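## Task

Same conveyor, box, flap and stop rules as before, with a new list. Put nut bars and tea bags into the ORDER 7081 box, dry figs into the ORDER 3424 box, and oat bars and soap bars into the ORDER 1437 box. Done when all three boxes stand in a row at the conveyor's end, each front flap bent no more than 45 degrees from its lid. Each box must hold all of its listed cartons, lying on their largest face on the floor, at least a finger's width from the front and side walls, and nothing else may be in, over or against the box. Boxes advance toward +y past arm2, arm1, arm4, arm3, with weighing stops between arm2/arm1 and arm4/arm3. A box leaves a stop on its own about a second after it contains the weight of its order's cartons from that stop's bench, provided no arm is over the near rail there. An arm over the rail freezes all box traffic at that stop. A box also cannot advance until the one ahead has reached the stop two ahead or the end.

## Robot and tools

Robots: four identical Kinova Gen3 arms (arm1, arm2, arm3, arm4), each with seven joints, a right hand with three fingers (index, middle, ring) and a thumb, and a wrist camera. Along scene +y the order is arm2, arm1, arm4, arm3. Foot poses in the scene frame (m): arm1 (0.030, 0.336, 0.948); arm2 (-0.065, -0.298, 0.948); arm3 (-0.059, 1.862, 1.006); arm4 (-0.003, 1.245, 0.970). Each foot is yawed only a few degrees and faces its own +x, roughly scene +x. Reach is about 1.05 m from the joint1 axis. The scene frame has its origin on the floor and +z up.

Tools.
move: each key arm1..arm4 holds that arm's own object; an arm you omit gets nothing new. Inside it, "joints" maps joint names to absolute targets, not offsets. joint1_rad..joint7_rad are in radians: joints 1, 3, 5, 7 range -6.283..6.283, joint2_rad ±2.249, joint4_rad ±2.579, joint6_rad ±2.099. joint1 positive turns the arm clockwise seen from above, and 0 points it along the foot's +x. joint2 at 0 is upright, and positive leans it forward. joint4 and joint6 at 0 are straight; joint7 positive rolls the hand counter-clockwise seen from behind. The sixteen hand keys (hand_index_mcp, _abd, _pip, _dip; the same for middle and ring; hand_thumb_cmc, _axl, _mcp, _ipl) are absolute goals from -1 to 1, scaled linearly between each hinge's two stops. Moving toward -1 curls a finger toward the palm. Straight is about +0.75 for _mcp, +0.58 for _pip, +0.70 for _dip, 0 for _abd, and +0.71 for thumb_cmc. Moving thumb_cmc toward -1 swings the thumb in front of the palm. hand_current_limit (-1..1, mapping to 0..550 mA, start +0.4) caps grip force. hand_speed (-0.96..1, start -0.6) sets finger speed. min_time_s (0.1..8 s) sets the shortest duration of that arm's motions. "cameras" is a list of names (arm1_cam_wrist..arm4_cam_wrist, cam_end, cam_side1, cam_side2, cam_station1, cam_station2, cam_stock, cam_stock2, or "all"). A move with no arm keys returns the full state, all images and the scene number. No action can last beyond 15 s.
wait: seconds 0..10; it commands nothing and returns the state.
zoom_image: camera name plus region [x0,y0,x1,y1] in pixels of that camera's latest image, origin at top-left, at most 504x504.
finished_scene: scene 1 or 2; this cannot be undone, and any later calls in the same reply go to the next scene.

Hand geometry (hand-point axes): +z runs along straight fingers toward the tips, +x crosses the palm away from the thumb, and +y points out of the palm face, which sits at y=-0.062. Fingertips reach about 0.12 m beyond the hand point. With joints 1, 3, 5 at 0 and joint7 at 1.57, the fingers point down, the palm faces left, and the thumb is on the side away from the foot. A camera mast sticks out near the wrist and can collide with things.

Results: each robot reports joint_positions, Joint velocities, joint_status per joint (done, off_target, time_out, not_followed, limit_stop_at_motor_heat), joint torques, flange force, hand_state (one word per motor: moving, goal, blocked, overload), per-motor currents in mA (positive means pushing toward -1) and hand_goal_ lines. A "move" line summarises each commanded arm, e.g. "move: arm1 done; arm2 time_out". Robots under "as last shown" were not commanded and keep their earlier values. "joint command not followed" means the anti-collision check held back that arm's joints, though its hand still moves. The "pictures" line gives the image order, and images can lag the state slightly. Camera calibration numbers (K, T_world_to_cam) are accurate to a few mm near each image centre.

Hazards: arms keep pushing after contact and can press hard, so approach gently. Never squeeze another arm's fingers, since that counts as a robot-robot press. Hitting too hard causes a torque fault: the arm freezes for 10 s and later commands are dropped. A finger motor held at or above 495 mA for 5 s shuts down, so grip with modest goals. Holding loads or staying stretched heats motors and can trigger an over-temperature sag. Don't drop cartons from height, knock anything out of the work area, or release a moving item. Boxes are loose, so don't shove them. Keep arms off the near rail when you want a box to move, and keep the front flaps from being bent down.

Each tool is called after ">>>" as name(argument=value, ...), one argument or row to a line, values as JSON.

## Session

>>> move(
)

Scene clock: 0.00 s.
Joint torques (N m): no reading
Flange force (N): no reading
Joint velocities: within noise
arm1.joint_positions: joint1_rad=-0.044 joint2_rad=-0.382 joint3_rad=-0.032 joint4_rad=+1.500 joint5_rad=-0.073 joint6_rad=+2.064 joint7_rad=+1.831 hand_index_mcp=+0.753 hand_index_abd=+0.000 hand_index_pip=+0.577 hand_index_dip=+0.696 hand_middle_mcp=+0.753 hand_middle_abd=+0.000 hand_middle_pip=+0.577 hand_middle_dip=+0.696 hand_ring_mcp=+0.753 hand_ring_abd=+0.000 hand_ring_pip=+0.577 hand_ring_dip=+0.696 hand_thumb_cmc=+0.714 hand_thumb_axl=+0.677 hand_thumb_mcp=+0.226 hand_thumb_ipl=+0.168 hand_current_limit=+0.400 hand_speed=-0.600
arm1.joint_status: not commanded
arm1.hand_state: goal,goal,goal,goal,goal,goal,goal,goal,goal,goal,goal,goal,goal,goal,goal,goal
arm1.index_mcp_current_ma: 0
arm1.index_abd_current_ma: 0
arm1.index_pip_current_ma: 0
arm1.index_dip_current_ma: 0
arm1.middle_mcp_current_ma: 0
arm1.middle_abd_current_ma: 0
arm1.middle_pip_current_ma: 0
arm1.middle_dip_current_ma: 0
arm1.ring_mcp_current_ma: 0
arm1.ring_abd_current_ma: 0
arm1.ring_pip_current_ma: 0
arm1.ring_dip_current_ma: 0
arm1.thumb_cmc_current_ma: 0
arm1.thumb_axl_current_ma: 0
arm1.thumb_mcp_current_ma: 0
arm1.thumb_ipl_current_ma: 0
arm1.hand_goal_index_mcp: 0.754
arm1.hand_goal_index_abd: 0.000
arm1.hand_goal_index_pip: 0.576
arm1.hand_goal_index_dip: 0.696
arm1.hand_goal_middle_mcp: 0.754
arm1.hand_goal_middle_abd: 0.000
arm1.hand_goal_middle_pip: 0.576
arm1.hand_goal_middle_dip: 0.696
arm1.hand_goal_ring_mcp: 0.754
arm1.hand_goal_ring_abd: 0.000
arm1.hand_goal_ring_pip: 0.576
arm1.hand_goal_ring_dip: 0.696
arm1.hand_goal_thumb_cmc: 0.714
arm1.hand_goal_thumb_axl: 0.678
arm1.hand_goal_thumb_mcp: 0.226
arm1.hand_goal_thumb_ipl: 0.168
arm1.hand: x=+0.1249 y=+0.4406 z=+1.4647 quat_wxyz=(-0.022, -0.237, +0.971, +0.027) (m; scene frame)
arm2.joint_positions: joint1_rad=+0.741 joint2_rad=-0.365 joint3_rad=-0.098 joint4_rad=+1.466 joint5_rad=-0.020 joint6_rad=+2.067 joint7_rad=+1.884 hand_index_mcp=+0.753 hand_index_abd=+0.000 hand_index_pip=+0.577 hand_index_dip=+0.696 hand_middle_mcp=+0.753 hand_middle_abd=+0.000 hand_middle_pip=+0.577 hand_middle_dip=+0.696 hand_ring_mcp=+0.753 hand_ring_abd=+0.000 hand_ring_pip=+0.577 hand_ring_dip=+0.696 hand_thumb_cmc=+0.714 hand_thumb_axl=+0.677 hand_thumb_mcp=+0.226 hand_thumb_ipl=+0.168 hand_current_limit=+0.400 hand_speed=-0.600
arm2.joint_status: not commanded
arm2.hand_state: goal,goal,goal,goal,goal,goal,goal,goal,goal,goal,goal,goal,goal,goal,goal,goal
arm2.index_mcp_current_ma: 0
arm2.index_abd_current_ma: 0
arm2.index_pip_current_ma: 0
arm2.index_dip_current_ma: 0
arm2.middle_mcp_current_ma: 0
arm2.middle_abd_current_ma: 0
arm2.middle_pip_current_ma: 0
arm2.middle_dip_current_ma: 0
arm2.ring_mcp_current_ma: 0
arm2.ring_abd_current_ma: 0
arm2.ring_pip_current_ma: 0
arm2.ring_dip_current_ma: 0
arm2.thumb_cmc_current_ma: 0
arm2.thumb_axl_current_ma: 0
arm2.thumb_mcp_current_ma: 0
arm2.thumb_ipl_current_ma: 0
arm2.hand_goal_index_mcp: 0.754
arm2.hand_goal_index_abd: 0.000
arm2.hand_goal_index_pip: 0.576
arm2.hand_goal_index_dip: 0.696
arm2.hand_goal_middle_mcp: 0.754
arm2.hand_goal_middle_abd: 0.000
arm2.hand_goal_middle_pip: 0.576
arm2.hand_goal_middle_dip: 0.696
arm2.hand_goal_ring_mcp: 0.754
arm2.hand_goal_ring_abd: 0.000
arm2.hand_goal_ring_pip: 0.576
arm2.hand_goal_ring_dip: 0.696
arm2.hand_goal_thumb_cmc: 0.714
arm2.hand_goal_thumb_axl: 0.678
arm2.hand_goal_thumb_mcp: 0.226
arm2.hand_goal_thumb_ipl: 0.168
arm2.hand: x=+0.0756 y=-0.3206 z=+1.4646 quat_wxyz=(-0.020, +0.201, +0.979, +0.001) (m; scene frame)
arm3.joint_positions: joint1_rad=-0.831 joint2_rad=-0.441 joint3_rad=-0.029 joint4_rad=+1.454 joint5_rad=-0.034 joint6_rad=+1.930 joint7_rad=+1.594 hand_index_mcp=+0.753 hand_index_abd=+0.000 hand_index_pip=+0.577 hand_index_dip=+0.696 hand_middle_mcp=+0.753 hand_middle_abd=+0.000 hand_middle_pip=+0.577 hand_middle_dip=+0.696 hand_ring_mcp=+0.753 hand_ring_abd=+0.000 hand_ring_pip=+0.577 hand_ring_dip=+0.696 hand_thumb_cmc=+0.714 hand_thumb_axl=+0.677 hand_thumb_mcp=+0.226 hand_thumb_ipl=+0.168 hand_current_limit=+0.400 hand_speed=-0.600
arm3.joint_status: not commanded
arm3.hand_state: goal,goal,goal,goal,goal,goal,goal,goal,goal,goal,goal,goal,goal,goal,goal,goal
arm3.index_mcp_current_ma: 0
arm3.index_abd_current_ma: 0
arm3.index_pip_current_ma: 0
arm3.index_dip_current_ma: 0
arm3.middle_mcp_current_ma: 0
arm3.middle_abd_current_ma: 0
arm3.middle_pip_current_ma: 0
arm3.middle_dip_current_ma: 0
arm3.ring_mcp_current_ma: 0
arm3.ring_abd_current_ma: 0
arm3.ring_pip_current_ma: 0
arm3.ring_dip_current_ma: 0
arm3.thumb_cmc_current_ma: 0
arm3.thumb_axl_current_ma: 0
arm3.thumb_mcp_current_ma: 0
arm3.thumb_ipl_current_ma: 0
arm3.hand_goal_index_mcp: 0.754
arm3.hand_goal_index_abd: 0.000
arm3.hand_goal_index_pip: 0.576
arm3.hand_goal_index_dip: 0.696
arm3.hand_goal_middle_mcp: 0.754
arm3.hand_goal_middle_abd: 0.000
arm3.hand_goal_middle_pip: 0.576
arm3.hand_goal_middle_dip: 0.696
arm3.hand_goal_ring_mcp: 0.754
arm3.hand_goal_ring_abd: 0.000
arm3.hand_goal_ring_pip: 0.576
arm3.hand_goal_ring_dip: 0.696
arm3.hand_goal_thumb_cmc: 0.714
arm3.hand_goal_thumb_axl: 0.678
arm3.hand_goal_thumb_mcp: 0.226
arm3.hand_goal_thumb_ipl: 0.168
arm3.hand: x=+0.0073 y=+2.0293 z=+1.5478 quat_wxyz=(+0.087, -0.400, +0.911, +0.047) (m; scene frame)
arm4.joint_positions: joint1_rad=-0.664 joint2_rad=-0.456 joint3_rad=-0.123 joint4_rad=+1.461 joint5_rad=-0.019 joint6_rad=+2.015 joint7_rad=+1.735 hand_index_mcp=+0.753 hand_index_abd=+0.000 hand_index_pip=+0.577 hand_index_dip=+0.696 hand_middle_mcp=+0.753 hand_middle_abd=+0.000 hand_middle_pip=+0.577 hand_middle_dip=+0.696 hand_ring_mcp=+0.753 hand_ring_abd=+0.000 hand_ring_pip=+0.577 hand_ring_dip=+0.696 hand_thumb_cmc=+0.714 hand_thumb_axl=+0.677 hand_thumb_mcp=+0.226 hand_thumb_ipl=+0.168 hand_current_limit=+0.400 hand_speed=-0.600
arm4.joint_status: not commanded
arm4.hand_state: goal,goal,goal,goal,goal,goal,goal,goal,goal,goal,goal,goal,goal,goal,goal,goal
arm4.index_mcp_current_ma: 0
arm4.index_abd_current_ma: 0
arm4.index_pip_current_ma: 0
arm4.index_dip_current_ma: 0
arm4.middle_mcp_current_ma: 0
arm4.middle_abd_current_ma: 0
arm4.middle_pip_current_ma: 0
arm4.middle_dip_current_ma: 0
arm4.ring_mcp_current_ma: 0
arm4.ring_abd_current_ma: 0
arm4.ring_pip_current_ma: 0
arm4.ring_dip_current_ma: 0
arm4.thumb_cmc_current_ma: 0
arm4.thumb_axl_current_ma: 0
arm4.thumb_mcp_current_ma: 0
arm4.thumb_ipl_current_ma: 0
arm4.hand_goal_index_mcp: 0.754
arm4.hand_goal_index_abd: 0.000
arm4.hand_goal_index_pip: 0.576
arm4.hand_goal_index_dip: 0.696
arm4.hand_goal_middle_mcp: 0.754
arm4.hand_goal_middle_abd: 0.000
arm4.hand_goal_middle_pip: 0.576
arm4.hand_goal_middle_dip: 0.696
arm4.hand_goal_ring_mcp: 0.754
arm4.hand_goal_ring_abd: 0.000
arm4.hand_goal_ring_pip: 0.576
arm4.hand_goal_ring_dip: 0.696
arm4.hand_goal_thumb_cmc: 0.714
arm4.hand_goal_thumb_axl: 0.678
arm4.hand_goal_thumb_mcp: 0.226
arm4.hand_goal_thumb_ipl: 0.168
arm4.hand: x=+0.0057 y=+1.3885 z=+1.4997 quat_wxyz=(+0.064, -0.521, +0.851, +0.007) (m; scene frame)
pictures: arm1_cam_wrist, arm2_cam_wrist, arm3_cam_wrist, arm4_cam_wrist, cam_end, cam_side1, cam_side2, cam_station1, cam_station2, cam_stock, cam_stock2
camera_calibration:
arm1_cam_wrist: T_world_to_cam=[[0.379143, 0.925231, 0.0140949, -0.438774], [0.673137, -0.286227, 0.681881, -1.00012], [0.634931, -0.249042, -0.731328, 1.2292], [0, 0, 0, 1]] pos_world=[0.0591122, 0.425831, 1.5871]
arm2_cam_wrist: T_world_to_cam=[[0.971183, 0.228306, -0.0684169, 0.138011], [0.206824, -0.664653, 0.717955, -1.32452], [0.11844, -0.711416, -0.692719, 0.895329], [0, 0, 0, 1]] pos_world=[0.0338674, -0.274907, 1.5806]
arm3_cam_wrist: T_world_to_cam=[[0.102698, 0.975429, 0.194912, -2.25324], [0.560713, -0.218618, 0.798628, -0.854], [0.821617, 0.0272727, -0.569388, 0.941643], [0, 0, 0, 1]] pos_world=[-0.0634176, 1.9855, 1.65737]
arm4_cam_wrist: T_world_to_cam=[[-0.259592, 0.962341, 0.0806924, -1.43154], [0.616884, 0.100955, 0.780552, -1.35573], [0.743011, 0.252403, -0.619861, 0.703232], [0, 0, 0, 1]] pos_world=[-0.0577931, 1.337, 1.60964]

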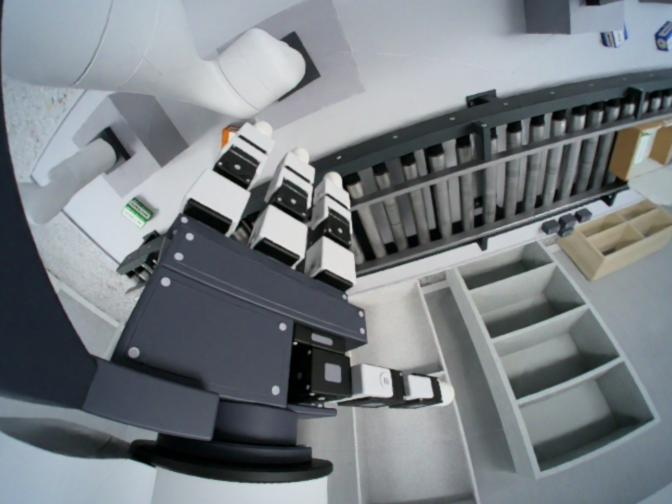

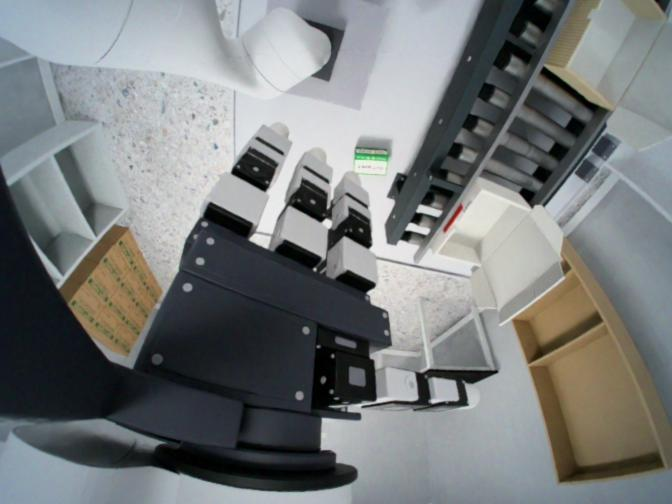

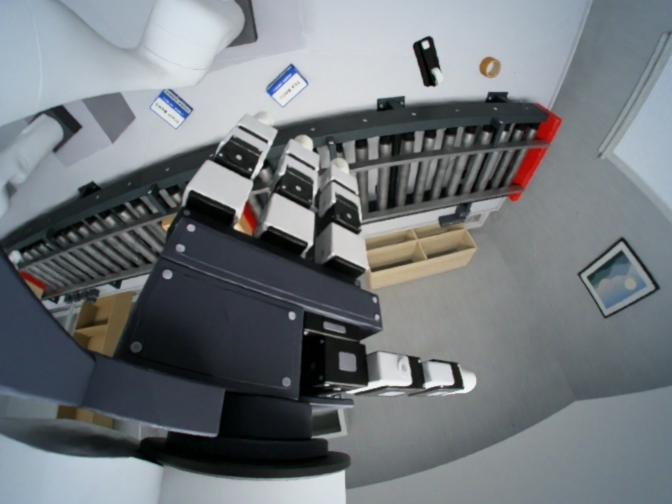

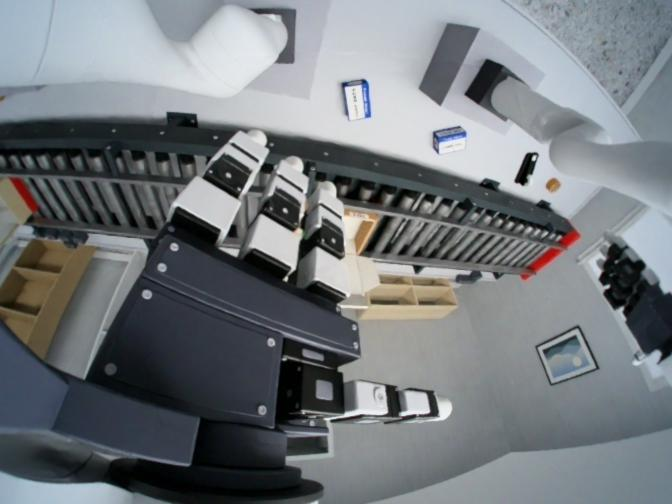

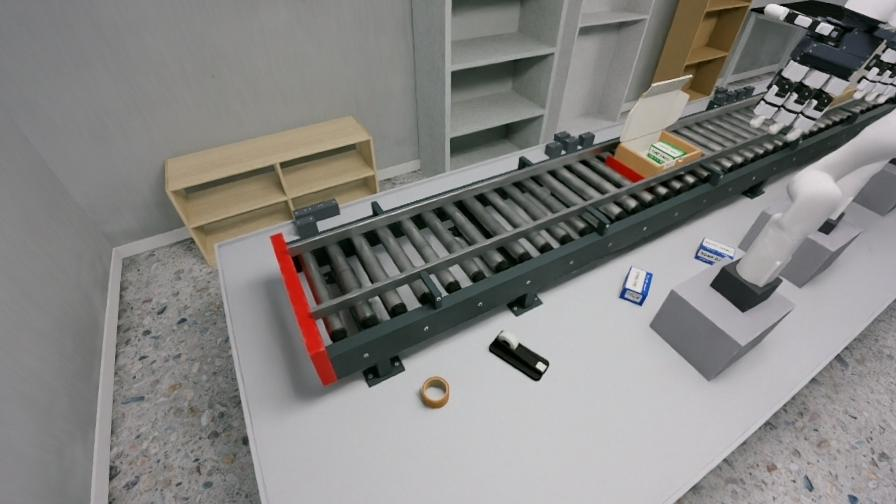

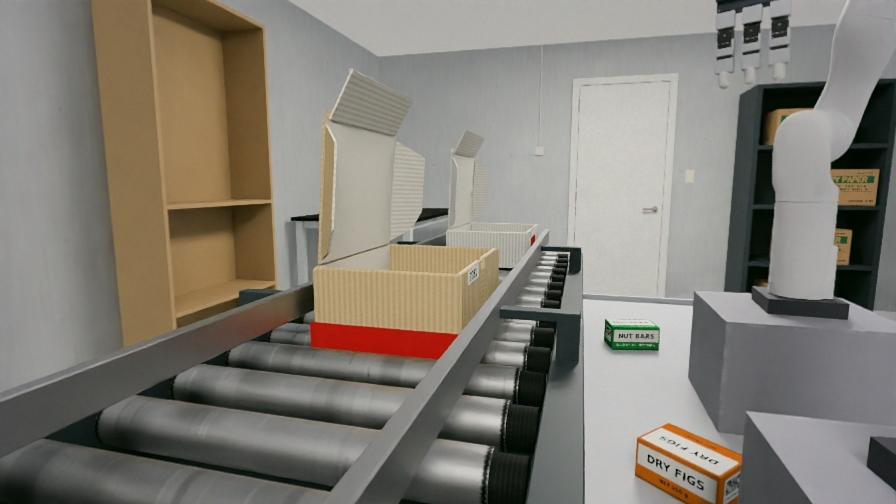

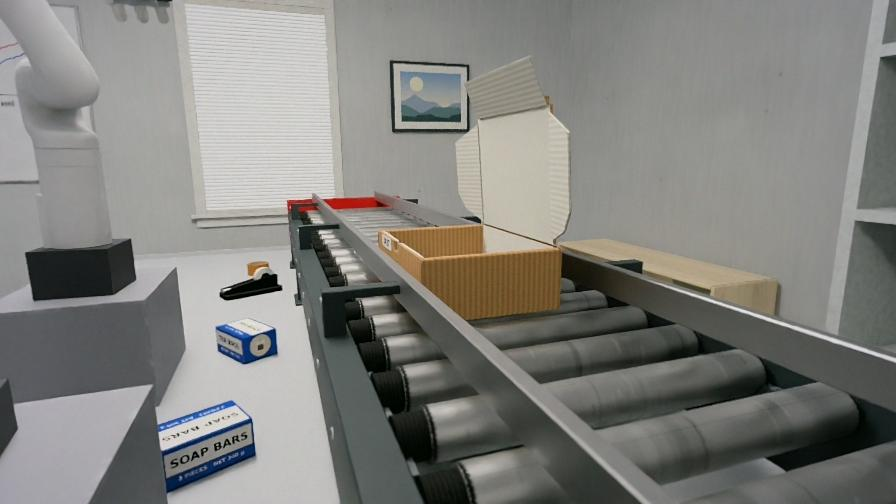

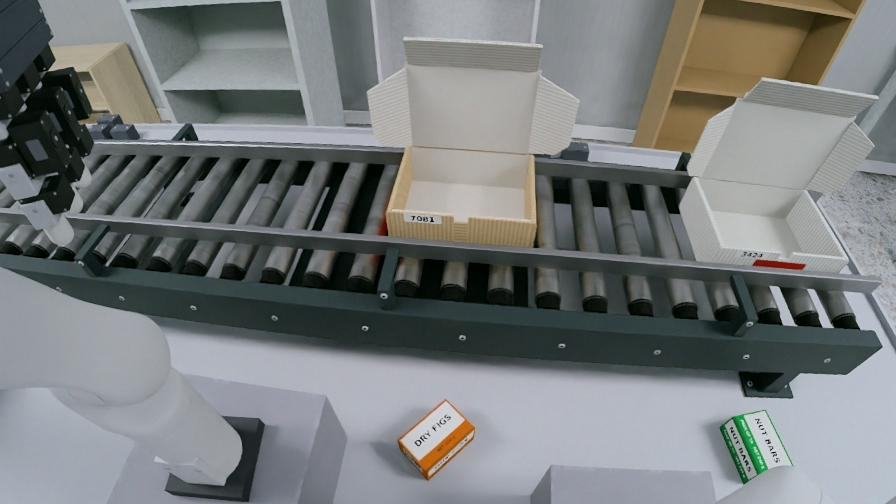

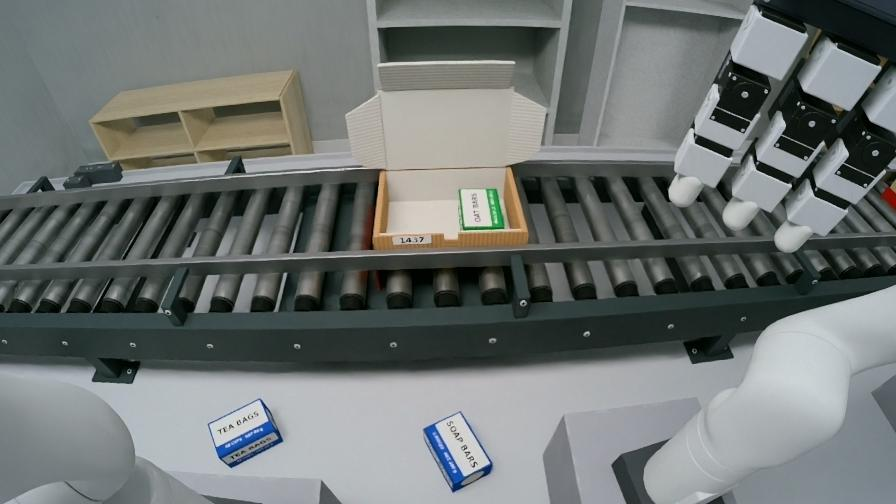

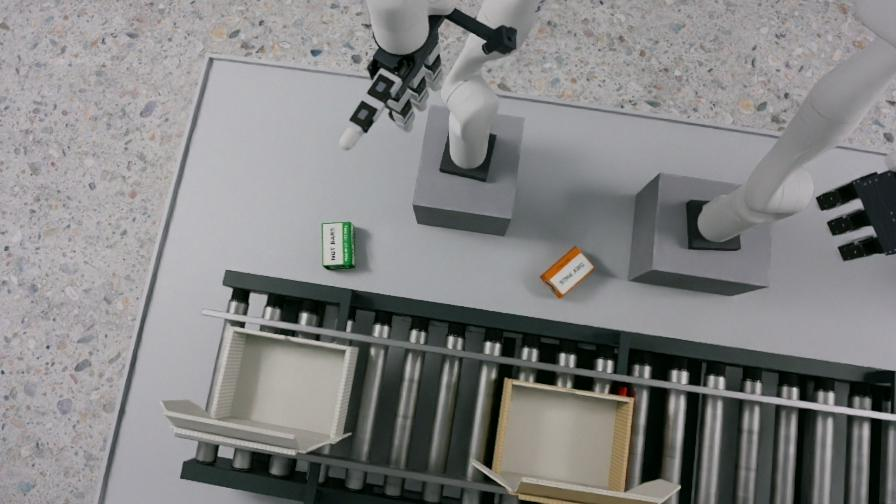

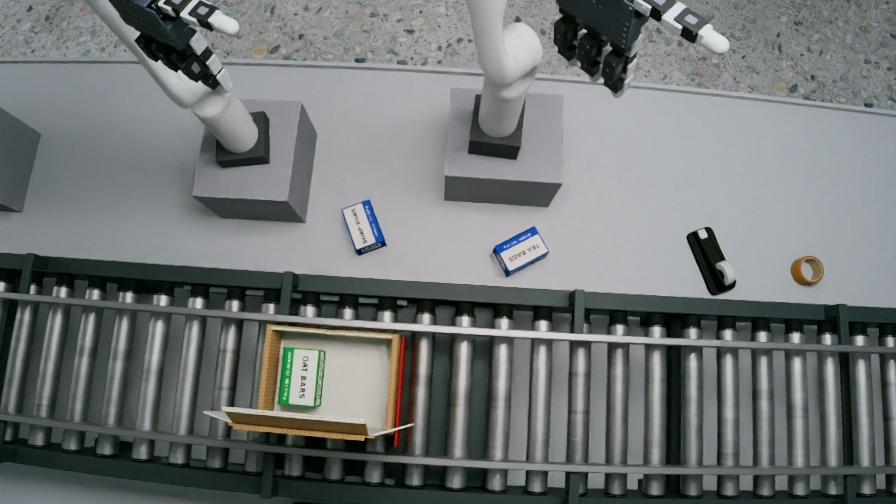

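>>> zoom_image(
  camera="cam_stock",
  region=[290, 190, 390, 300],
)

>>> zoom_image(
  camera="cam_stock",
  region=[520, 220, 620, 320],
)

>>> zoom_image(
  camera="cam_stock2",
  region=[310, 180, 410, 280],
)

>>> zoom_image(
  camera="cam_stock2",
  region=[470, 200, 570, 300],
)

>>> zoom_image(
  camera="cam_stock2",
  region=[240, 300, 440, 450],
)

Scaled by 4.582.

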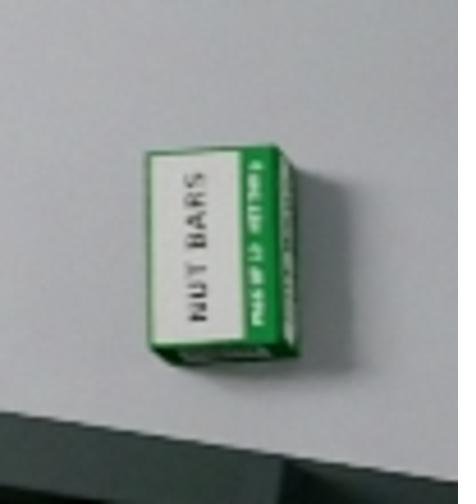

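Scaled by 5.040.

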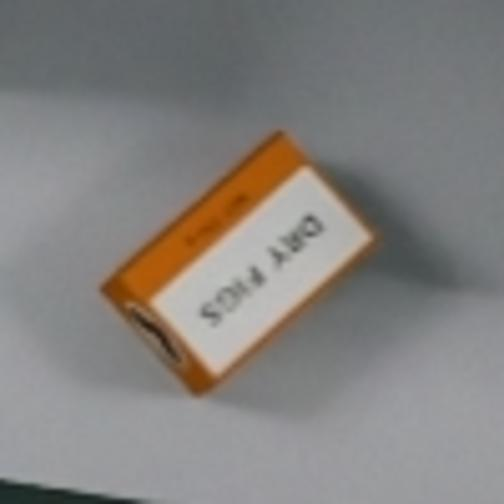

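Scaled by 5.040.

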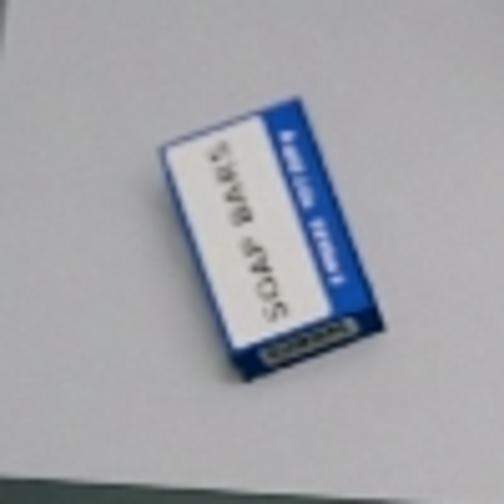

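Scaled by 5.040.

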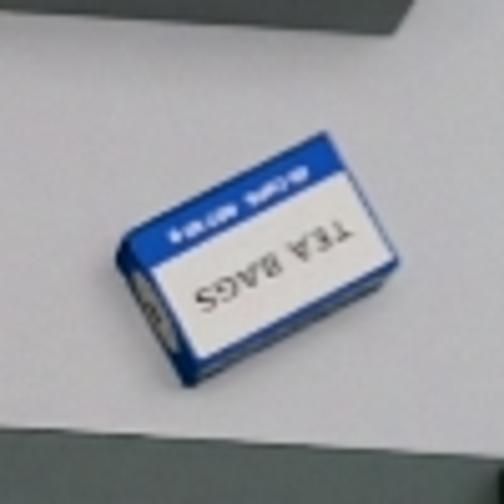

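Scaled by 2.520.

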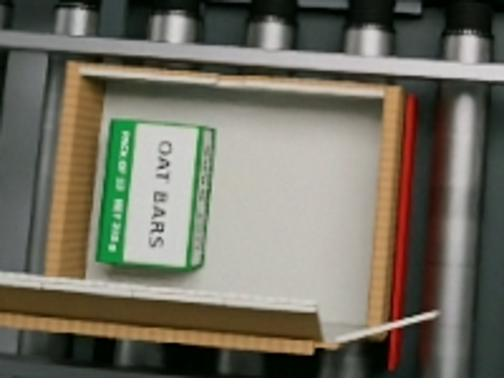

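>>> move(
  arm2={"joints":{"joint1_rad":0.9820,"joint2_rad":0.0748,"joint3_rad":0,"joint4_rad":1.9714,"joint5_rad":-0.3917,"joint6_rad":1.0168,"joint7_rad":4.5866,"hand_middle_mcp":-0.479,"hand_middle_pip":-0.737,"hand_middle_dip":0.551,"hand_thumb_mcp":0.7},"min_time_s":3.5},
  arm4={"joints":{"joint1_rad":0.6,"joint3_rad":0},"min_time_s":2.5},
  arm3={"joints":{"hand_middle_mcp":-0.479,"hand_middle_pip":-0.737,"hand_middle_dip":0.551,"hand_thumb_mcp":0.7}},
)

>>> move(
  arm3={"joints":{"joint1_rad":1.2480,"joint2_rad":0.2081,"joint3_rad":0,"joint4_rad":2.0321,"joint5_rad":-0.4104,"joint6_rad":1.0049,"joint7_rad":5.1279},"min_time_s":4},
  arm2={"joints":{"joint1_rad":0.9802,"joint2_rad":0.4977,"joint4_rad":2.2823,"joint5_rad":-0.9516,"joint6_rad":0.4095,"joint7_rad":5.2816},"min_time_s":3},
  cameras=["arm2_cam_wrist","arm3_cam_wrist"],
)

Scene clock: 166.07 s.
Joint torques (N m): arm1=[-0.64 -1.24 0 -7.35 -0.1 0.1 0.12] | arm2=[0.65 -9.25 2.27 -6.35 -0.86 -0.4 -0.04] | arm3=[-0.87 1.26 0.74 -7.19 -0.56 -0.32 -0.45] | arm4=[0.35 -0.87 1.05 -7.03 -0.02 -0.56 0.81]
Flange force (N): arm1=[-2.0 0.1 -1.2] | arm2=[2.0 -5.8 -2.6] | arm3=[0.6 1.6 -0.5] | arm4=[-5.5 5.6 -4.0]
move: arm2 off_target; arm3 done; arm4 done
Joint velocities: within noise
arm1: as last shown
arm1.joint_positions: joint1_rad=-0.044 joint2_rad=-0.382 joint3_rad=-0.032 joint4_rad=+1.500 joint5_rad=-0.073 joint6_rad=+2.064 joint7_rad=+1.831 hand_index_mcp=+0.753 hand_index_abd=+0.000 hand_index_pip=+0.577 hand_index_dip=+0.696 hand_middle_mcp=+0.753 hand_middle_abd=+0.000 hand_middle_pip=+0.577 hand_middle_dip=+0.696 hand_ring_mcp=+0.753 hand_ring_abd=+0.000 hand_ring_pip=+0.577 hand_ring_dip=+0.696 hand_thumb_cmc=+0.714 hand_thumb_axl=+0.677 hand_thumb_mcp=+0.224 hand_thumb_ipl=+0.168 hand_current_limit=+0.400 hand_speed=-0.600
arm1.index_mcp_current_ma: -1
arm1.index_pip_current_ma: 1
arm1.middle_mcp_current_ma: -1
arm1.middle_pip_current_ma: 1
arm1.ring_mcp_current_ma: -1
arm1.ring_pip_current_ma: 1
arm1.thumb_axl_current_ma: -1
arm1.thumb_mcp_current_ma: -4
arm2.joint_positions: joint1_rad=+0.982 joint2_rad=+0.075 joint3_rad=+0.000 joint4_rad=+1.971 joint5_rad=-0.392 joint6_rad=+1.017 joint7_rad=+4.587 hand_index_mcp=+0.752 hand_index_abd=+0.000 hand_index_pip=+0.577 hand_index_dip=+0.696 hand_middle_mcp=-0.459 hand_middle_abd=+0.000 hand_middle_pip=-0.733 hand_middle_dip=+0.554 hand_ring_mcp=+0.752 hand_ring_abd=+0.000 hand_ring_pip=+0.577 hand_ring_dip=+0.696 hand_thumb_cmc=+0.713 hand_thumb_axl=+0.677 hand_thumb_mcp=+0.693 hand_thumb_ipl=+0.168 hand_current_limit=+0.400 hand_speed=-0.600
arm2.joint_status: hand_middle_mcp off_target (ended at -0.459, target -0.479); the others done
arm2.hand_state: goal,goal,goal,goal,goal,goal,goal,goal,goal,goal,goal,goal,goal,goal,goal,goal
arm2.index_mcp_current_ma: 0
arm2.index_abd_current_ma: 0
arm2.index_pip_current_ma: 0
arm2.index_dip_current_ma: 0
arm2.middle_mcp_current_ma: 12
arm2.middle_abd_current_ma: 0
arm2.middle_pip_current_ma: 0
arm2.middle_dip_current_ma: 0
arm2.ring_mcp_current_ma: 0
arm2.ring_abd_current_ma: 0
arm2.ring_pip_current_ma: 0
arm2.ring_dip_current_ma: 0
arm2.thumb_cmc_current_ma: 0
arm2.thumb_axl_current_ma: 0
arm2.thumb_mcp_current_ma: -3
arm2.thumb_ipl_current_ma: 0
arm2.hand_goal_index_mcp: 0.754
arm2.hand_goal_index_abd: 0.000
arm2.hand_goal_index_pip: 0.576
arm2.hand_goal_index_dip: 0.696
arm2.hand_goal_middle_mcp: -0.478
arm2.hand_goal_middle_abd: 0.000
arm2.hand_goal_middle_pip: -0.736
arm2.hand_goal_middle_dip: 0.552
arm2.hand_goal_ring_mcp: 0.754
arm2.hand_goal_ring_abd: 0.000
arm2.hand_goal_ring_pip: 0.576
arm2.hand_goal_ring_dip: 0.696
arm2.hand_goal_thumb_cmc: 0.714
arm2.hand_goal_thumb_axl: 0.678
arm2.hand_goal_thumb_mcp: 0.700
arm2.hand_goal_thumb_ipl: 0.168
arm2.hand: x=+0.0851 y=-0.5563 z=+1.1943 quat_wxyz=(+0.134, -0.759, +0.628, -0.107) (m; scene frame)
arm3.joint_positions: joint1_rad=-0.831 joint2_rad=-0.441 joint3_rad=-0.029 joint4_rad=+1.454 joint5_rad=-0.034 joint6_rad=+1.930 joint7_rad=+1.594 hand_index_mcp=+0.753 hand_index_abd=+0.000 hand_index_pip=+0.577 hand_index_dip=+0.696 hand_middle_mcp=-0.462 hand_middle_abd=+0.000 hand_middle_pip=-0.733 hand_middle_dip=+0.554 hand_ring_mcp=+0.753 hand_ring_abd=+0.000 hand_ring_pip=+0.577 hand_ring_dip=+0.696 hand_thumb_cmc=+0.714 hand_thumb_axl=+0.677 hand_thumb_mcp=+0.693 hand_thumb_ipl=+0.168 hand_current_limit=+0.400 hand_speed=-0.600
arm3.joint_status: all done
arm3.hand_state: goal,goal,goal,goal,goal,goal,goal,goal,goal,goal,goal,goal,goal,goal,goal,goal
arm3.index_mcp_current_ma: -3
arm3.index_abd_current_ma: 0
arm3.index_pip_current_ma: 2
arm3.index_dip_current_ma: 0
arm3.middle_mcp_current_ma: 63
arm3.middle_abd_current_ma: 0
arm3.middle_pip_current_ma: 11
arm3.middle_dip_current_ma: 7
arm3.ring_mcp_current_ma: -3
arm3.ring_abd_current_ma: 0
arm3.ring_pip_current_ma: 2
arm3.ring_dip_current_ma: 0
arm3.thumb_cmc_current_ma: 1
arm3.thumb_axl_current_ma: -2
arm3.thumb_mcp_current_ma: -34
arm3.thumb_ipl_current_ma: -1
arm3.hand_goal_index_mcp: 0.754
arm3.hand_goal_index_abd: 0.000
arm3.hand_goal_index_pip: 0.576
arm3.hand_goal_index_dip: 0.696
arm3.hand_goal_middle_mcp: -0.478
arm3.hand_goal_middle_abd: 0.000
arm3.hand_goal_middle_pip: -0.736
arm3.hand_goal_middle_dip: 0.552
arm3.hand_goal_ring_mcp: 0.754
arm3.hand_goal_ring_abd: 0.000
arm3.hand_goal_ring_pip: 0.576
arm3.hand_goal_ring_dip: 0.696
arm3.hand_goal_thumb_cmc: 0.714
arm3.hand_goal_thumb_axl: 0.678
arm3.hand_goal_thumb_mcp: 0.700
arm3.hand_goal_thumb_ipl: 0.168
arm3.hand: x=+0.0073 y=+2.0293 z=+1.5478 quat_wxyz=(+0.087, -0.400, +0.911, +0.047) (m; scene frame)
arm4.joint_positions: joint1_rad=+0.600 joint2_rad=-0.456 joint3_rad=+0.000 joint4_rad=+1.461 joint5_rad=-0.019 joint6_rad=+2.015 joint7_rad=+1.735 hand_index_mcp=+0.753 hand_index_abd=+0.000 hand_index_pip=+0.577 hand_index_dip=+0.696 hand_middle_mcp=+0.753 hand_middle_abd=+0.000 hand_middle_pip=+0.577 hand_middle_dip=+0.696 hand_ring_mcp=+0.753 hand_ring_abd=+0.000 hand_ring_pip=+0.577 hand_ring_dip=+0.696 hand_thumb_cmc=+0.714 hand_thumb_axl=+0.677 hand_thumb_mcp=+0.224 hand_thumb_ipl=+0.168 hand_current_limit=+0.400 hand_speed=-0.600
arm4.joint_status: all done
arm4.hand_state: goal,goal,goal,goal,goal,goal,goal,goal,goal,goal,goal,goal,goal,goal,goal,goal
arm4.index_mcp_current_ma: 0
arm4.index_abd_current_ma: 0
arm4.index_pip_current_ma: 0
arm4.index_dip_current_ma: 0
arm4.middle_mcp_current_ma: 0
arm4.middle_abd_current_ma: 0
arm4.middle_pip_current_ma: 0
arm4.middle_dip_current_ma: 0
arm4.ring_mcp_current_ma: 0
arm4.ring_abd_current_ma: 0
arm4.ring_pip_current_ma: 0
arm4.ring_dip_current_ma: 0
arm4.thumb_cmc_current_ma: 0
arm4.thumb_axl_current_ma: 0
arm4.thumb_mcp_current_ma: -1
arm4.thumb_ipl_current_ma: 0
arm4.hand_goal_index_mcp: 0.754
arm4.hand_goal_index_abd: 0.000
arm4.hand_goal_index_pip: 0.576
arm4.hand_goal_index_dip: 0.696
arm4.hand_goal_middle_mcp: 0.754
arm4.hand_goal_middle_abd: 0.000
arm4.hand_goal_middle_pip: 0.576
arm4.hand_goal_middle_dip: 0.696
arm4.hand_goal_ring_mcp: 0.754
arm4.hand_goal_ring_abd: 0.000
arm4.hand_goal_ring_pip: 0.576
arm4.hand_goal_ring_dip: 0.696
arm4.hand_goal_thumb_cmc: 0.714
arm4.hand_goal_thumb_axl: 0.678
arm4.hand_goal_thumb_mcp: 0.226
arm4.hand_goal_thumb_ipl: 0.168
arm4.hand: x=+0.1375 y=+1.2480 z=+1.5041 quat_wxyz=(+0.061, +0.139, +0.988, -0.007) (m; scene frame)
pictures: none

Scene clock: 170.37 s.
Joint torques (N m): arm1=[-0.73 -1.17 -0.03 -7.34 -0.1 0.08 0.11] | arm2=[0.65 -12.58 2.01 -1.72 -0.43 0.15 -0.07] | arm3=[-0.83 -10.23 0.78 -5.82 -1.08 0.59 -0.46] | arm4=[0.34 -0.87 1.04 -7.01 -0.05 -0.54 0.78]
Flange force (N): arm1=[-1.9 0.1 -1.2] | arm2=[1.0 -1.5 3.9] | arm3=[0.3 2.2 -0.7] | arm4=[-5.5 5.4 -4.0]
move: arm2 done; arm3 done
Joint velocities: within noise
arm1, arm4: as last shown
arm2.joint_positions: joint1_rad=+0.980 joint2_rad=+0.498 joint3_rad=+0.000 joint4_rad=+2.282 joint5_rad=-0.952 joint6_rad=+0.410 joint7_rad=+5.282 hand_index_mcp=+0.751 hand_index_abd=+0.000 hand_index_pip=+0.577 hand_index_dip=+0.696 hand_middle_mcp=-0.459 hand_middle_abd=+0.000 hand_middle_pip=-0.733 hand_middle_dip=+0.554 hand_ring_mcp=+0.751 hand_ring_abd=+0.000 hand_ring_pip=+0.577 hand_ring_dip=+0.696 hand_thumb_cmc=+0.713 hand_thumb_axl=+0.677 hand_thumb_mcp=+0.693 hand_thumb_ipl=+0.168 hand_current_limit=+0.400 hand_speed=-0.600
arm2.joint_status: all done
arm2.hand_state: goal,goal,goal,goal,goal,goal,goal,goal,goal,goal,goal,goal,goal,goal,goal,goal
arm2.index_mcp_current_ma: 0
arm2.index_abd_current_ma: 0
arm2.index_pip_current_ma: 0
arm2.index_dip_current_ma: 0
arm2.middle_mcp_current_ma: 12
arm2.middle_abd_current_ma: 0
arm2.middle_pip_current_ma: 0
arm2.middle_dip_current_ma: 0
arm2.ring_mcp_current_ma: 0
arm2.ring_abd_current_ma: 0
arm2.ring_pip_current_ma: 0
arm2.ring_dip_current_ma: 0
arm2.thumb_cmc_current_ma: 0
arm2.thumb_axl_current_ma: 0
arm2.thumb_mcp_current_ma: -3
arm2.thumb_ipl_current_ma: 0
arm2.hand_goal_index_mcp: 0.754
arm2.hand_goal_index_abd: 0.000
arm2.hand_goal_index_pip: 0.576
arm2.hand_goal_index_dip: 0.696
arm2.hand_goal_middle_mcp: -0.478
arm2.hand_goal_middle_abd: 0.000
arm2.hand_goal_middle_pip: -0.736
arm2.hand_goal_middle_dip: 0.552
arm2.hand_goal_ring_mcp: 0.754
arm2.hand_goal_ring_abd: 0.000
arm2.hand_goal_ring_pip: 0.576
arm2.hand_goal_ring_dip: 0.696
arm2.hand_goal_thumb_cmc: 0.714
arm2.hand_goal_thumb_axl: 0.678
arm2.hand_goal_thumb_mcp: 0.700
arm2.hand_goal_thumb_ipl: 0.168
arm2.hand: x=+0.0849 y=-0.5560 z=+0.9943 quat_wxyz=(+0.133, -0.759, +0.628, -0.107) (m; scene frame)
arm3.joint_positions: joint1_rad=+1.248 joint2_rad=+0.208 joint3_rad=+0.000 joint4_rad=+2.032 joint5_rad=-0.410 joint6_rad=+1.005 joint7_rad=+5.128 hand_index_mcp=+0.752 hand_index_abd=+0.000 hand_index_pip=+0.577 hand_index_dip=+0.696 hand_middle_mcp=-0.462 hand_middle_abd=+0.000 hand_middle_pip=-0.733 hand_middle_dip=+0.554 hand_ring_mcp=+0.752 hand_ring_abd=+0.000 hand_ring_pip=+0.577 hand_ring_dip=+0.696 hand_thumb_cmc=+0.714 hand_thumb_axl=+0.677 hand_thumb_mcp=+0.693 hand_thumb_ipl=+0.168 hand_current_limit=+0.400 hand_speed=-0.600
arm3.joint_status: all done
arm3.hand_state: goal,goal,goal,goal,goal,goal,goal,goal,goal,goal,goal,goal,goal,goal,goal,goal
arm3.index_mcp_current_ma: -8
arm3.index_abd_current_ma: 0
arm3.index_pip_current_ma: 2
arm3.index_dip_current_ma: 0
arm3.middle_mcp_current_ma: 62
arm3.middle_abd_current_ma: 0
arm3.middle_pip_current_ma: 11
arm3.middle_dip_current_ma: 7
arm3.ring_mcp_current_ma: -7
arm3.ring_abd_current_ma: 0
arm3.ring_pip_current_ma: 2
arm3.ring_dip_current_ma: 0
arm3.thumb_cmc_current_ma: -1
arm3.thumb_axl_current_ma: -2
arm3.thumb_mcp_current_ma: -33
arm3.thumb_ipl_current_ma: -1
arm3.hand_goal_index_mcp: 0.754
arm3.hand_goal_index_abd: 0.000
arm3.hand_goal_index_pip: 0.576
arm3.hand_goal_index_dip: 0.696
arm3.hand_goal_middle_mcp: -0.478
arm3.hand_goal_middle_abd: 0.000
arm3.hand_goal_middle_pip: -0.736
arm3.hand_goal_middle_dip: 0.552
arm3.hand_goal_ring_mcp: 0.754
arm3.hand_goal_ring_abd: 0.000
arm3.hand_goal_ring_pip: 0.576
arm3.hand_goal_ring_dip: 0.696
arm3.hand_goal_thumb_cmc: 0.714
arm3.hand_goal_thumb_axl: 0.678
arm3.hand_goal_thumb_mcp: 0.700
arm3.hand_goal_thumb_ipl: 0.168
arm3.hand: x=+0.0126 y=+1.5628 z=+1.1940 quat_wxyz=(+0.146, -0.829, +0.533, -0.091) (m; scene frame)
pictures: arm2_cam_wrist, arm3_cam_wrist
camera_calibration:
arm2_cam_wrist: T_world_to_cam=[[-0.689278, 0.687853, -0.227495, 0.705187], [0.171537, 0.460019, 0.871182, -0.669278], [0.703897, 0.561463, -0.435073, 0.802809], [0, 0, 0, 1]] pos_world=[0.0357804, -0.627931, 1.09277]
arm3_cam_wrist: T_world_to_cam=[[-0.847071, 0.503663, -0.169687, -0.545205], [0.0847216, 0.443152, 0.892434, -1.81661], [0.524683, 0.741579, -0.418053, -0.544766], [0, 0, 0, 1]] pos_world=[-0.0220916, 1.48362, 1.30095]

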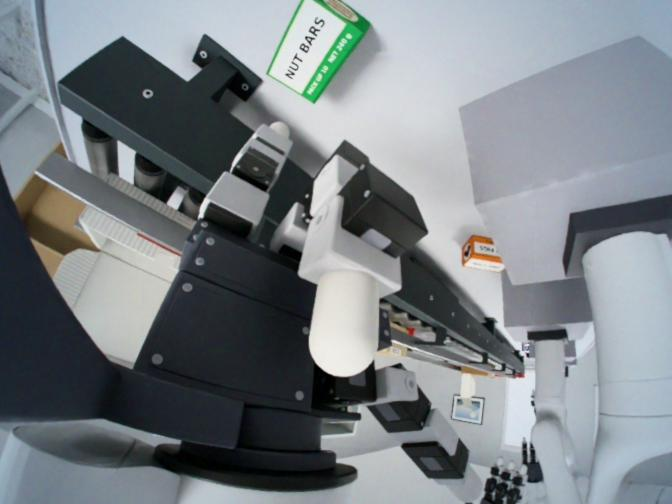

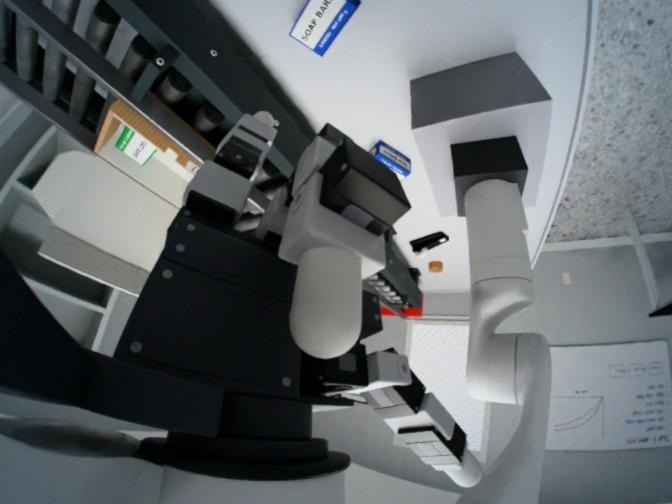

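>>> zoom_image(
  camera="arm2_cam_wrist",
  region=[250, 0, 390, 120],
)

>>> zoom_image(
  camera="arm3_cam_wrist",
  region=[270, 0, 380, 80],
)

Scaled by 3.600 from the camera's 672x504 image, which has a finer 960x720 frame.

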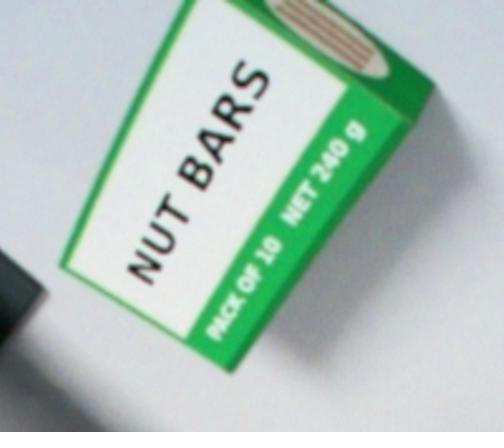

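Scaled by 4.582 from the camera's 672x504 image, which has a finer 960x720 frame.

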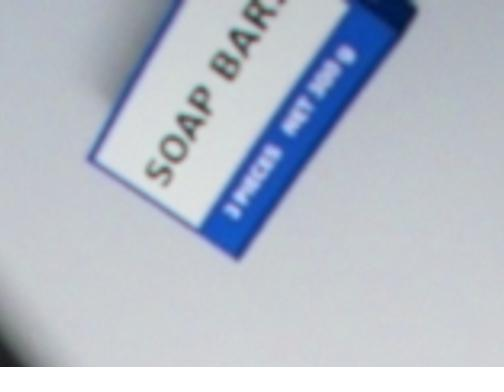

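>>> move(
  arm2={"joints":{"joint1_rad":1.0842,"joint2_rad":0.7495,"joint4_rad":2.1119,"joint5_rad":-1.0474,"joint6_rad":0.3968,"joint7_rad":5.5075,"hand_index_abd":0.12,"hand_ring_abd":-0.12},"min_time_s":2},
  arm3={"joints":{"joint1_rad":1.1987,"joint2_rad":0.9125,"joint4_rad":2.0717,"joint5_rad":-1.0728,"joint6_rad":0.3977,"joint7_rad":5.8691,"hand_index_abd":0.12,"hand_ring_abd":-0.12},"min_time_s":3},
  cameras=["arm2_cam_wrist","arm3_cam_wrist","cam_side1","cam_side2"],
)

>>> zoom_image(
  camera="arm2_cam_wrist",
  region=[230, 40, 400, 190],
)

>>> zoom_image(
  camera="arm3_cam_wrist",
  region=[230, 40, 400, 190],
)

Scene clock: 266.43 s.
Joint torques (N m): arm1=[-0.7 -1.17 0.01 -7.38 -0.1 0.06 0.08] | arm2=[0.65 -15.88 1.98 -0.84 -0.41 0.26 -0.07] | arm3=[-0.8 -16.63 0.55 -0.44 -0.59 0.97 -0.38] | arm4=[0.32 -0.89 1.02 -6.99 -0.04 -0.54 0.8]
Flange force (N): arm1=[-1.8 0.1 -1.0] | arm2=[1.1 -0.9 4.1] | arm3=[-2.9 2.9 3.8] | arm4=[-5.5 5.5 -4.1]
move: arm2 done; arm3 done
Joint velocities: within noise
arm1, arm4: as last shown
arm2.joint_positions: joint1_rad=+1.084 joint2_rad=+0.750 joint3_rad=+0.000 joint4_rad=+2.112 joint5_rad=-1.047 joint6_rad=+0.397 joint7_rad=+5.508 hand_index_mcp=+0.751 hand_index_abd=+0.116 hand_index_pip=+0.577 hand_index_dip=+0.696 hand_middle_mcp=-0.459 hand_middle_abd=+0.000 hand_middle_pip=-0.733 hand_middle_dip=+0.554 hand_ring_mcp=+0.751 hand_ring_abd=-0.116 hand_ring_pip=+0.577 hand_ring_dip=+0.696 hand_thumb_cmc=+0.713 hand_thumb_axl=+0.677 hand_thumb_mcp=+0.693 hand_thumb_ipl=+0.168 hand_current_limit=+0.400 hand_speed=-0.600
arm2.joint_status: all done
arm2.hand_state: goal,goal,goal,goal,goal,goal,goal,goal,goal,goal,goal,goal,goal,goal,goal,goal
arm2.index_mcp_current_ma: 0
arm2.index_abd_current_ma: -1
arm2.index_pip_current_ma: 0
arm2.index_dip_current_ma: 0
arm2.middle_mcp_current_ma: 12
arm2.middle_abd_current_ma: 0
arm2.middle_pip_current_ma: 0
arm2.middle_dip_current_ma: 0
arm2.ring_mcp_current_ma: 0
arm2.ring_abd_current_ma: 1
arm2.ring_pip_current_ma: 0
arm2.ring_dip_current_ma: 0
arm2.thumb_cmc_current_ma: 0
arm2.thumb_axl_current_ma: 0
arm2.thumb_mcp_current_ma: -3
arm2.thumb_ipl_current_ma: 0
arm2.hand_goal_index_mcp: 0.754
arm2.hand_goal_index_abd: 0.120
arm2.hand_goal_index_pip: 0.576
arm2.hand_goal_index_dip: 0.696
arm2.hand_goal_middle_mcp: -0.478
arm2.hand_goal_middle_abd: 0.000
arm2.hand_goal_middle_pip: -0.736
arm2.hand_goal_middle_dip: 0.552
arm2.hand_goal_ring_mcp: 0.754
arm2.hand_goal_ring_abd: -0.120
arm2.hand_goal_ring_pip: 0.576
arm2.hand_goal_ring_dip: 0.696
arm2.hand_goal_thumb_cmc: 0.714
arm2.hand_goal_thumb_axl: 0.678
arm2.hand_goal_thumb_mcp: 0.700
arm2.hand_goal_thumb_ipl: 0.168
arm2.hand: x=+0.0783 y=-0.6240 z=+0.9243 quat_wxyz=(+0.134, -0.764, +0.623, -0.106) (m; scene frame)
arm3.joint_positions: joint1_rad=+1.199 joint2_rad=+0.912 joint3_rad=+0.000 joint4_rad=+2.072 joint5_rad=-1.073 joint6_rad=+0.398 joint7_rad=+5.869 hand_index_mcp=+0.751 hand_index_abd=+0.117 hand_index_pip=+0.577 hand_index_dip=+0.696 hand_middle_mcp=-0.462 hand_middle_abd=+0.000 hand_middle_pip=-0.733 hand_middle_dip=+0.554 hand_ring_mcp=+0.752 hand_ring_abd=-0.116 hand_ring_pip=+0.577 hand_ring_dip=+0.696 hand_thumb_cmc=+0.713 hand_thumb_axl=+0.677 hand_thumb_mcp=+0.693 hand_thumb_ipl=+0.168 hand_current_limit=+0.400 hand_speed=-0.600
arm3.joint_status: all done
arm3.hand_state: goal,goal,goal,goal,goal,goal,goal,goal,goal,goal,goal,goal,goal,goal,goal,goal
arm3.index_mcp_current_ma: -9
arm3.index_abd_current_ma: -9
arm3.index_pip_current_ma: 2
arm3.index_dip_current_ma: 0
arm3.middle_mcp_current_ma: 62
arm3.middle_abd_current_ma: 0
arm3.middle_pip_current_ma: 11
arm3.middle_dip_current_ma: 7
arm3.ring_mcp_current_ma: -8
arm3.ring_abd_current_ma: 13
arm3.ring_pip_current_ma: 2
arm3.ring_dip_current_ma: 0
arm3.thumb_cmc_current_ma: -2
arm3.thumb_axl_current_ma: -2
arm3.thumb_mcp_current_ma: -33
arm3.thumb_ipl_current_ma: -1
arm3.hand_goal_index_mcp: 0.754
arm3.hand_goal_index_abd: 0.120
arm3.hand_goal_index_pip: 0.576
arm3.hand_goal_index_dip: 0.696
arm3.hand_goal_middle_mcp: -0.478
arm3.hand_goal_middle_abd: 0.000
arm3.hand_goal_middle_pip: -0.736
arm3.hand_goal_middle_dip: 0.552
arm3.hand_goal_ring_mcp: 0.754
arm3.hand_goal_ring_abd: -0.120
arm3.hand_goal_ring_pip: 0.576
arm3.hand_goal_ring_dip: 0.696
arm3.hand_goal_thumb_cmc: 0.714
arm3.hand_goal_thumb_axl: 0.678
arm3.hand_goal_thumb_mcp: 0.700
arm3.hand_goal_thumb_ipl: 0.168
arm3.hand: x=+0.0426 y=+1.5203 z=+0.9242 quat_wxyz=(+0.145, -0.825, +0.539, -0.092) (m; scene frame)
pictures: arm2_cam_wrist, arm3_cam_wrist, cam_side1, cam_side2
camera_calibration:
arm2_cam_wrist: T_world_to_cam=[[-0.698889, 0.678085, -0.227497, 0.72613], [0.165035, 0.46238, 0.871188, -0.573826], [0.695929, 0.571319, -0.43506, 0.821883], [0, 0, 0, 1]] pos_world=[0.0302132, -0.69661, 1.02267]
arm3_cam_wrist: T_world_to_cam=[[-0.839656, 0.515802, -0.170076, -0.562591], [0.0907572, 0.441997, 0.892413, -1.55802], [0.535482, 0.733885, -0.417939, -0.630641], [0, 0, 0, 1]] pos_world=[0.00671531, 1.44164, 1.03115]

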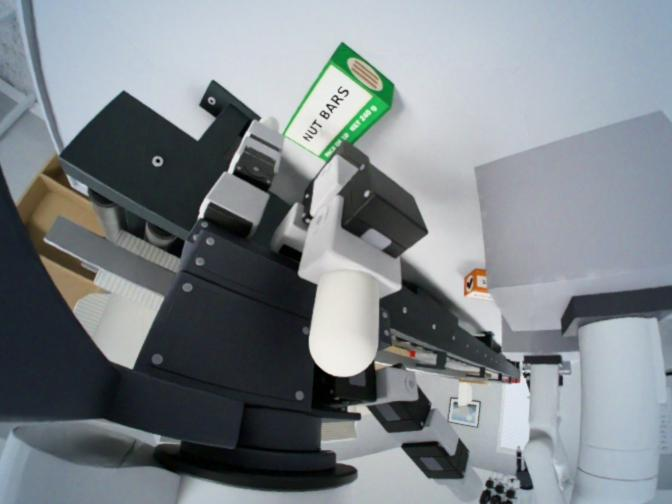

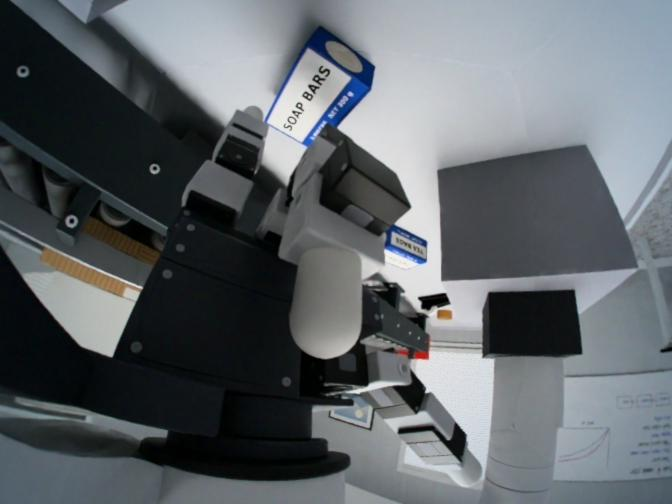

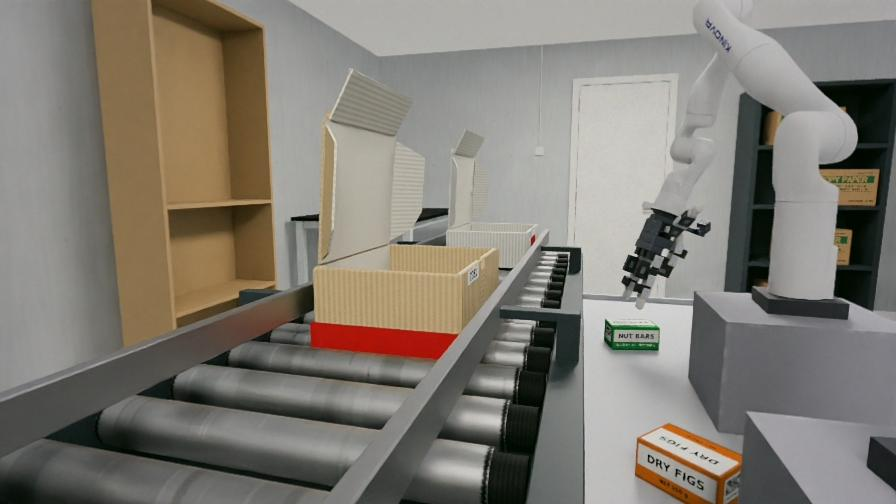

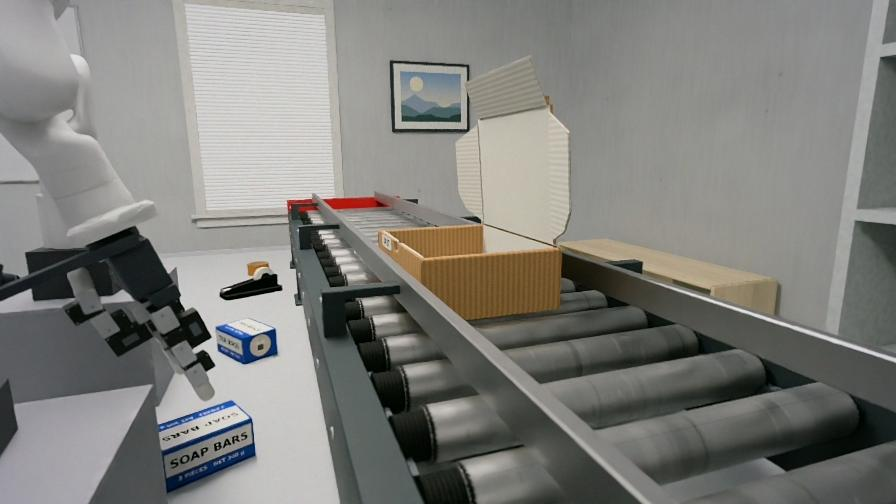

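Scaled by 2.965 from the camera's 672x504 image, which has a finer 960x720 frame.

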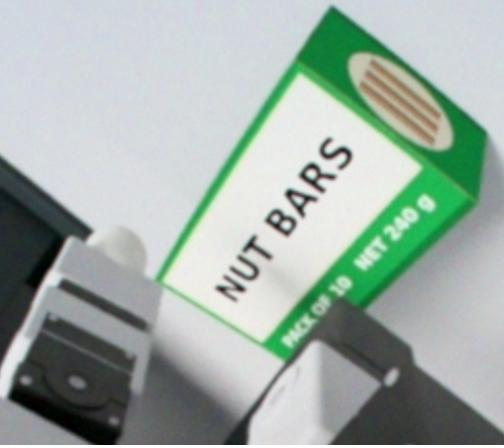

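Scaled by 2.965 from the camera's 672x504 image, which has a finer 960x720 frame.

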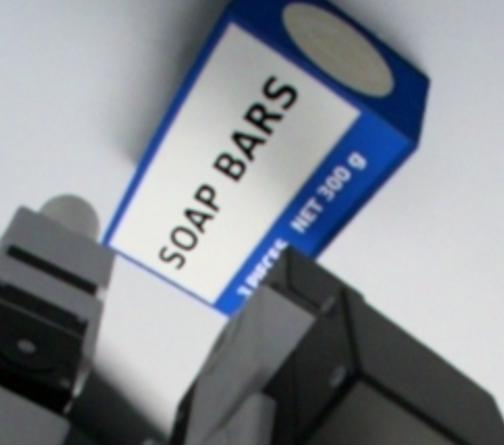

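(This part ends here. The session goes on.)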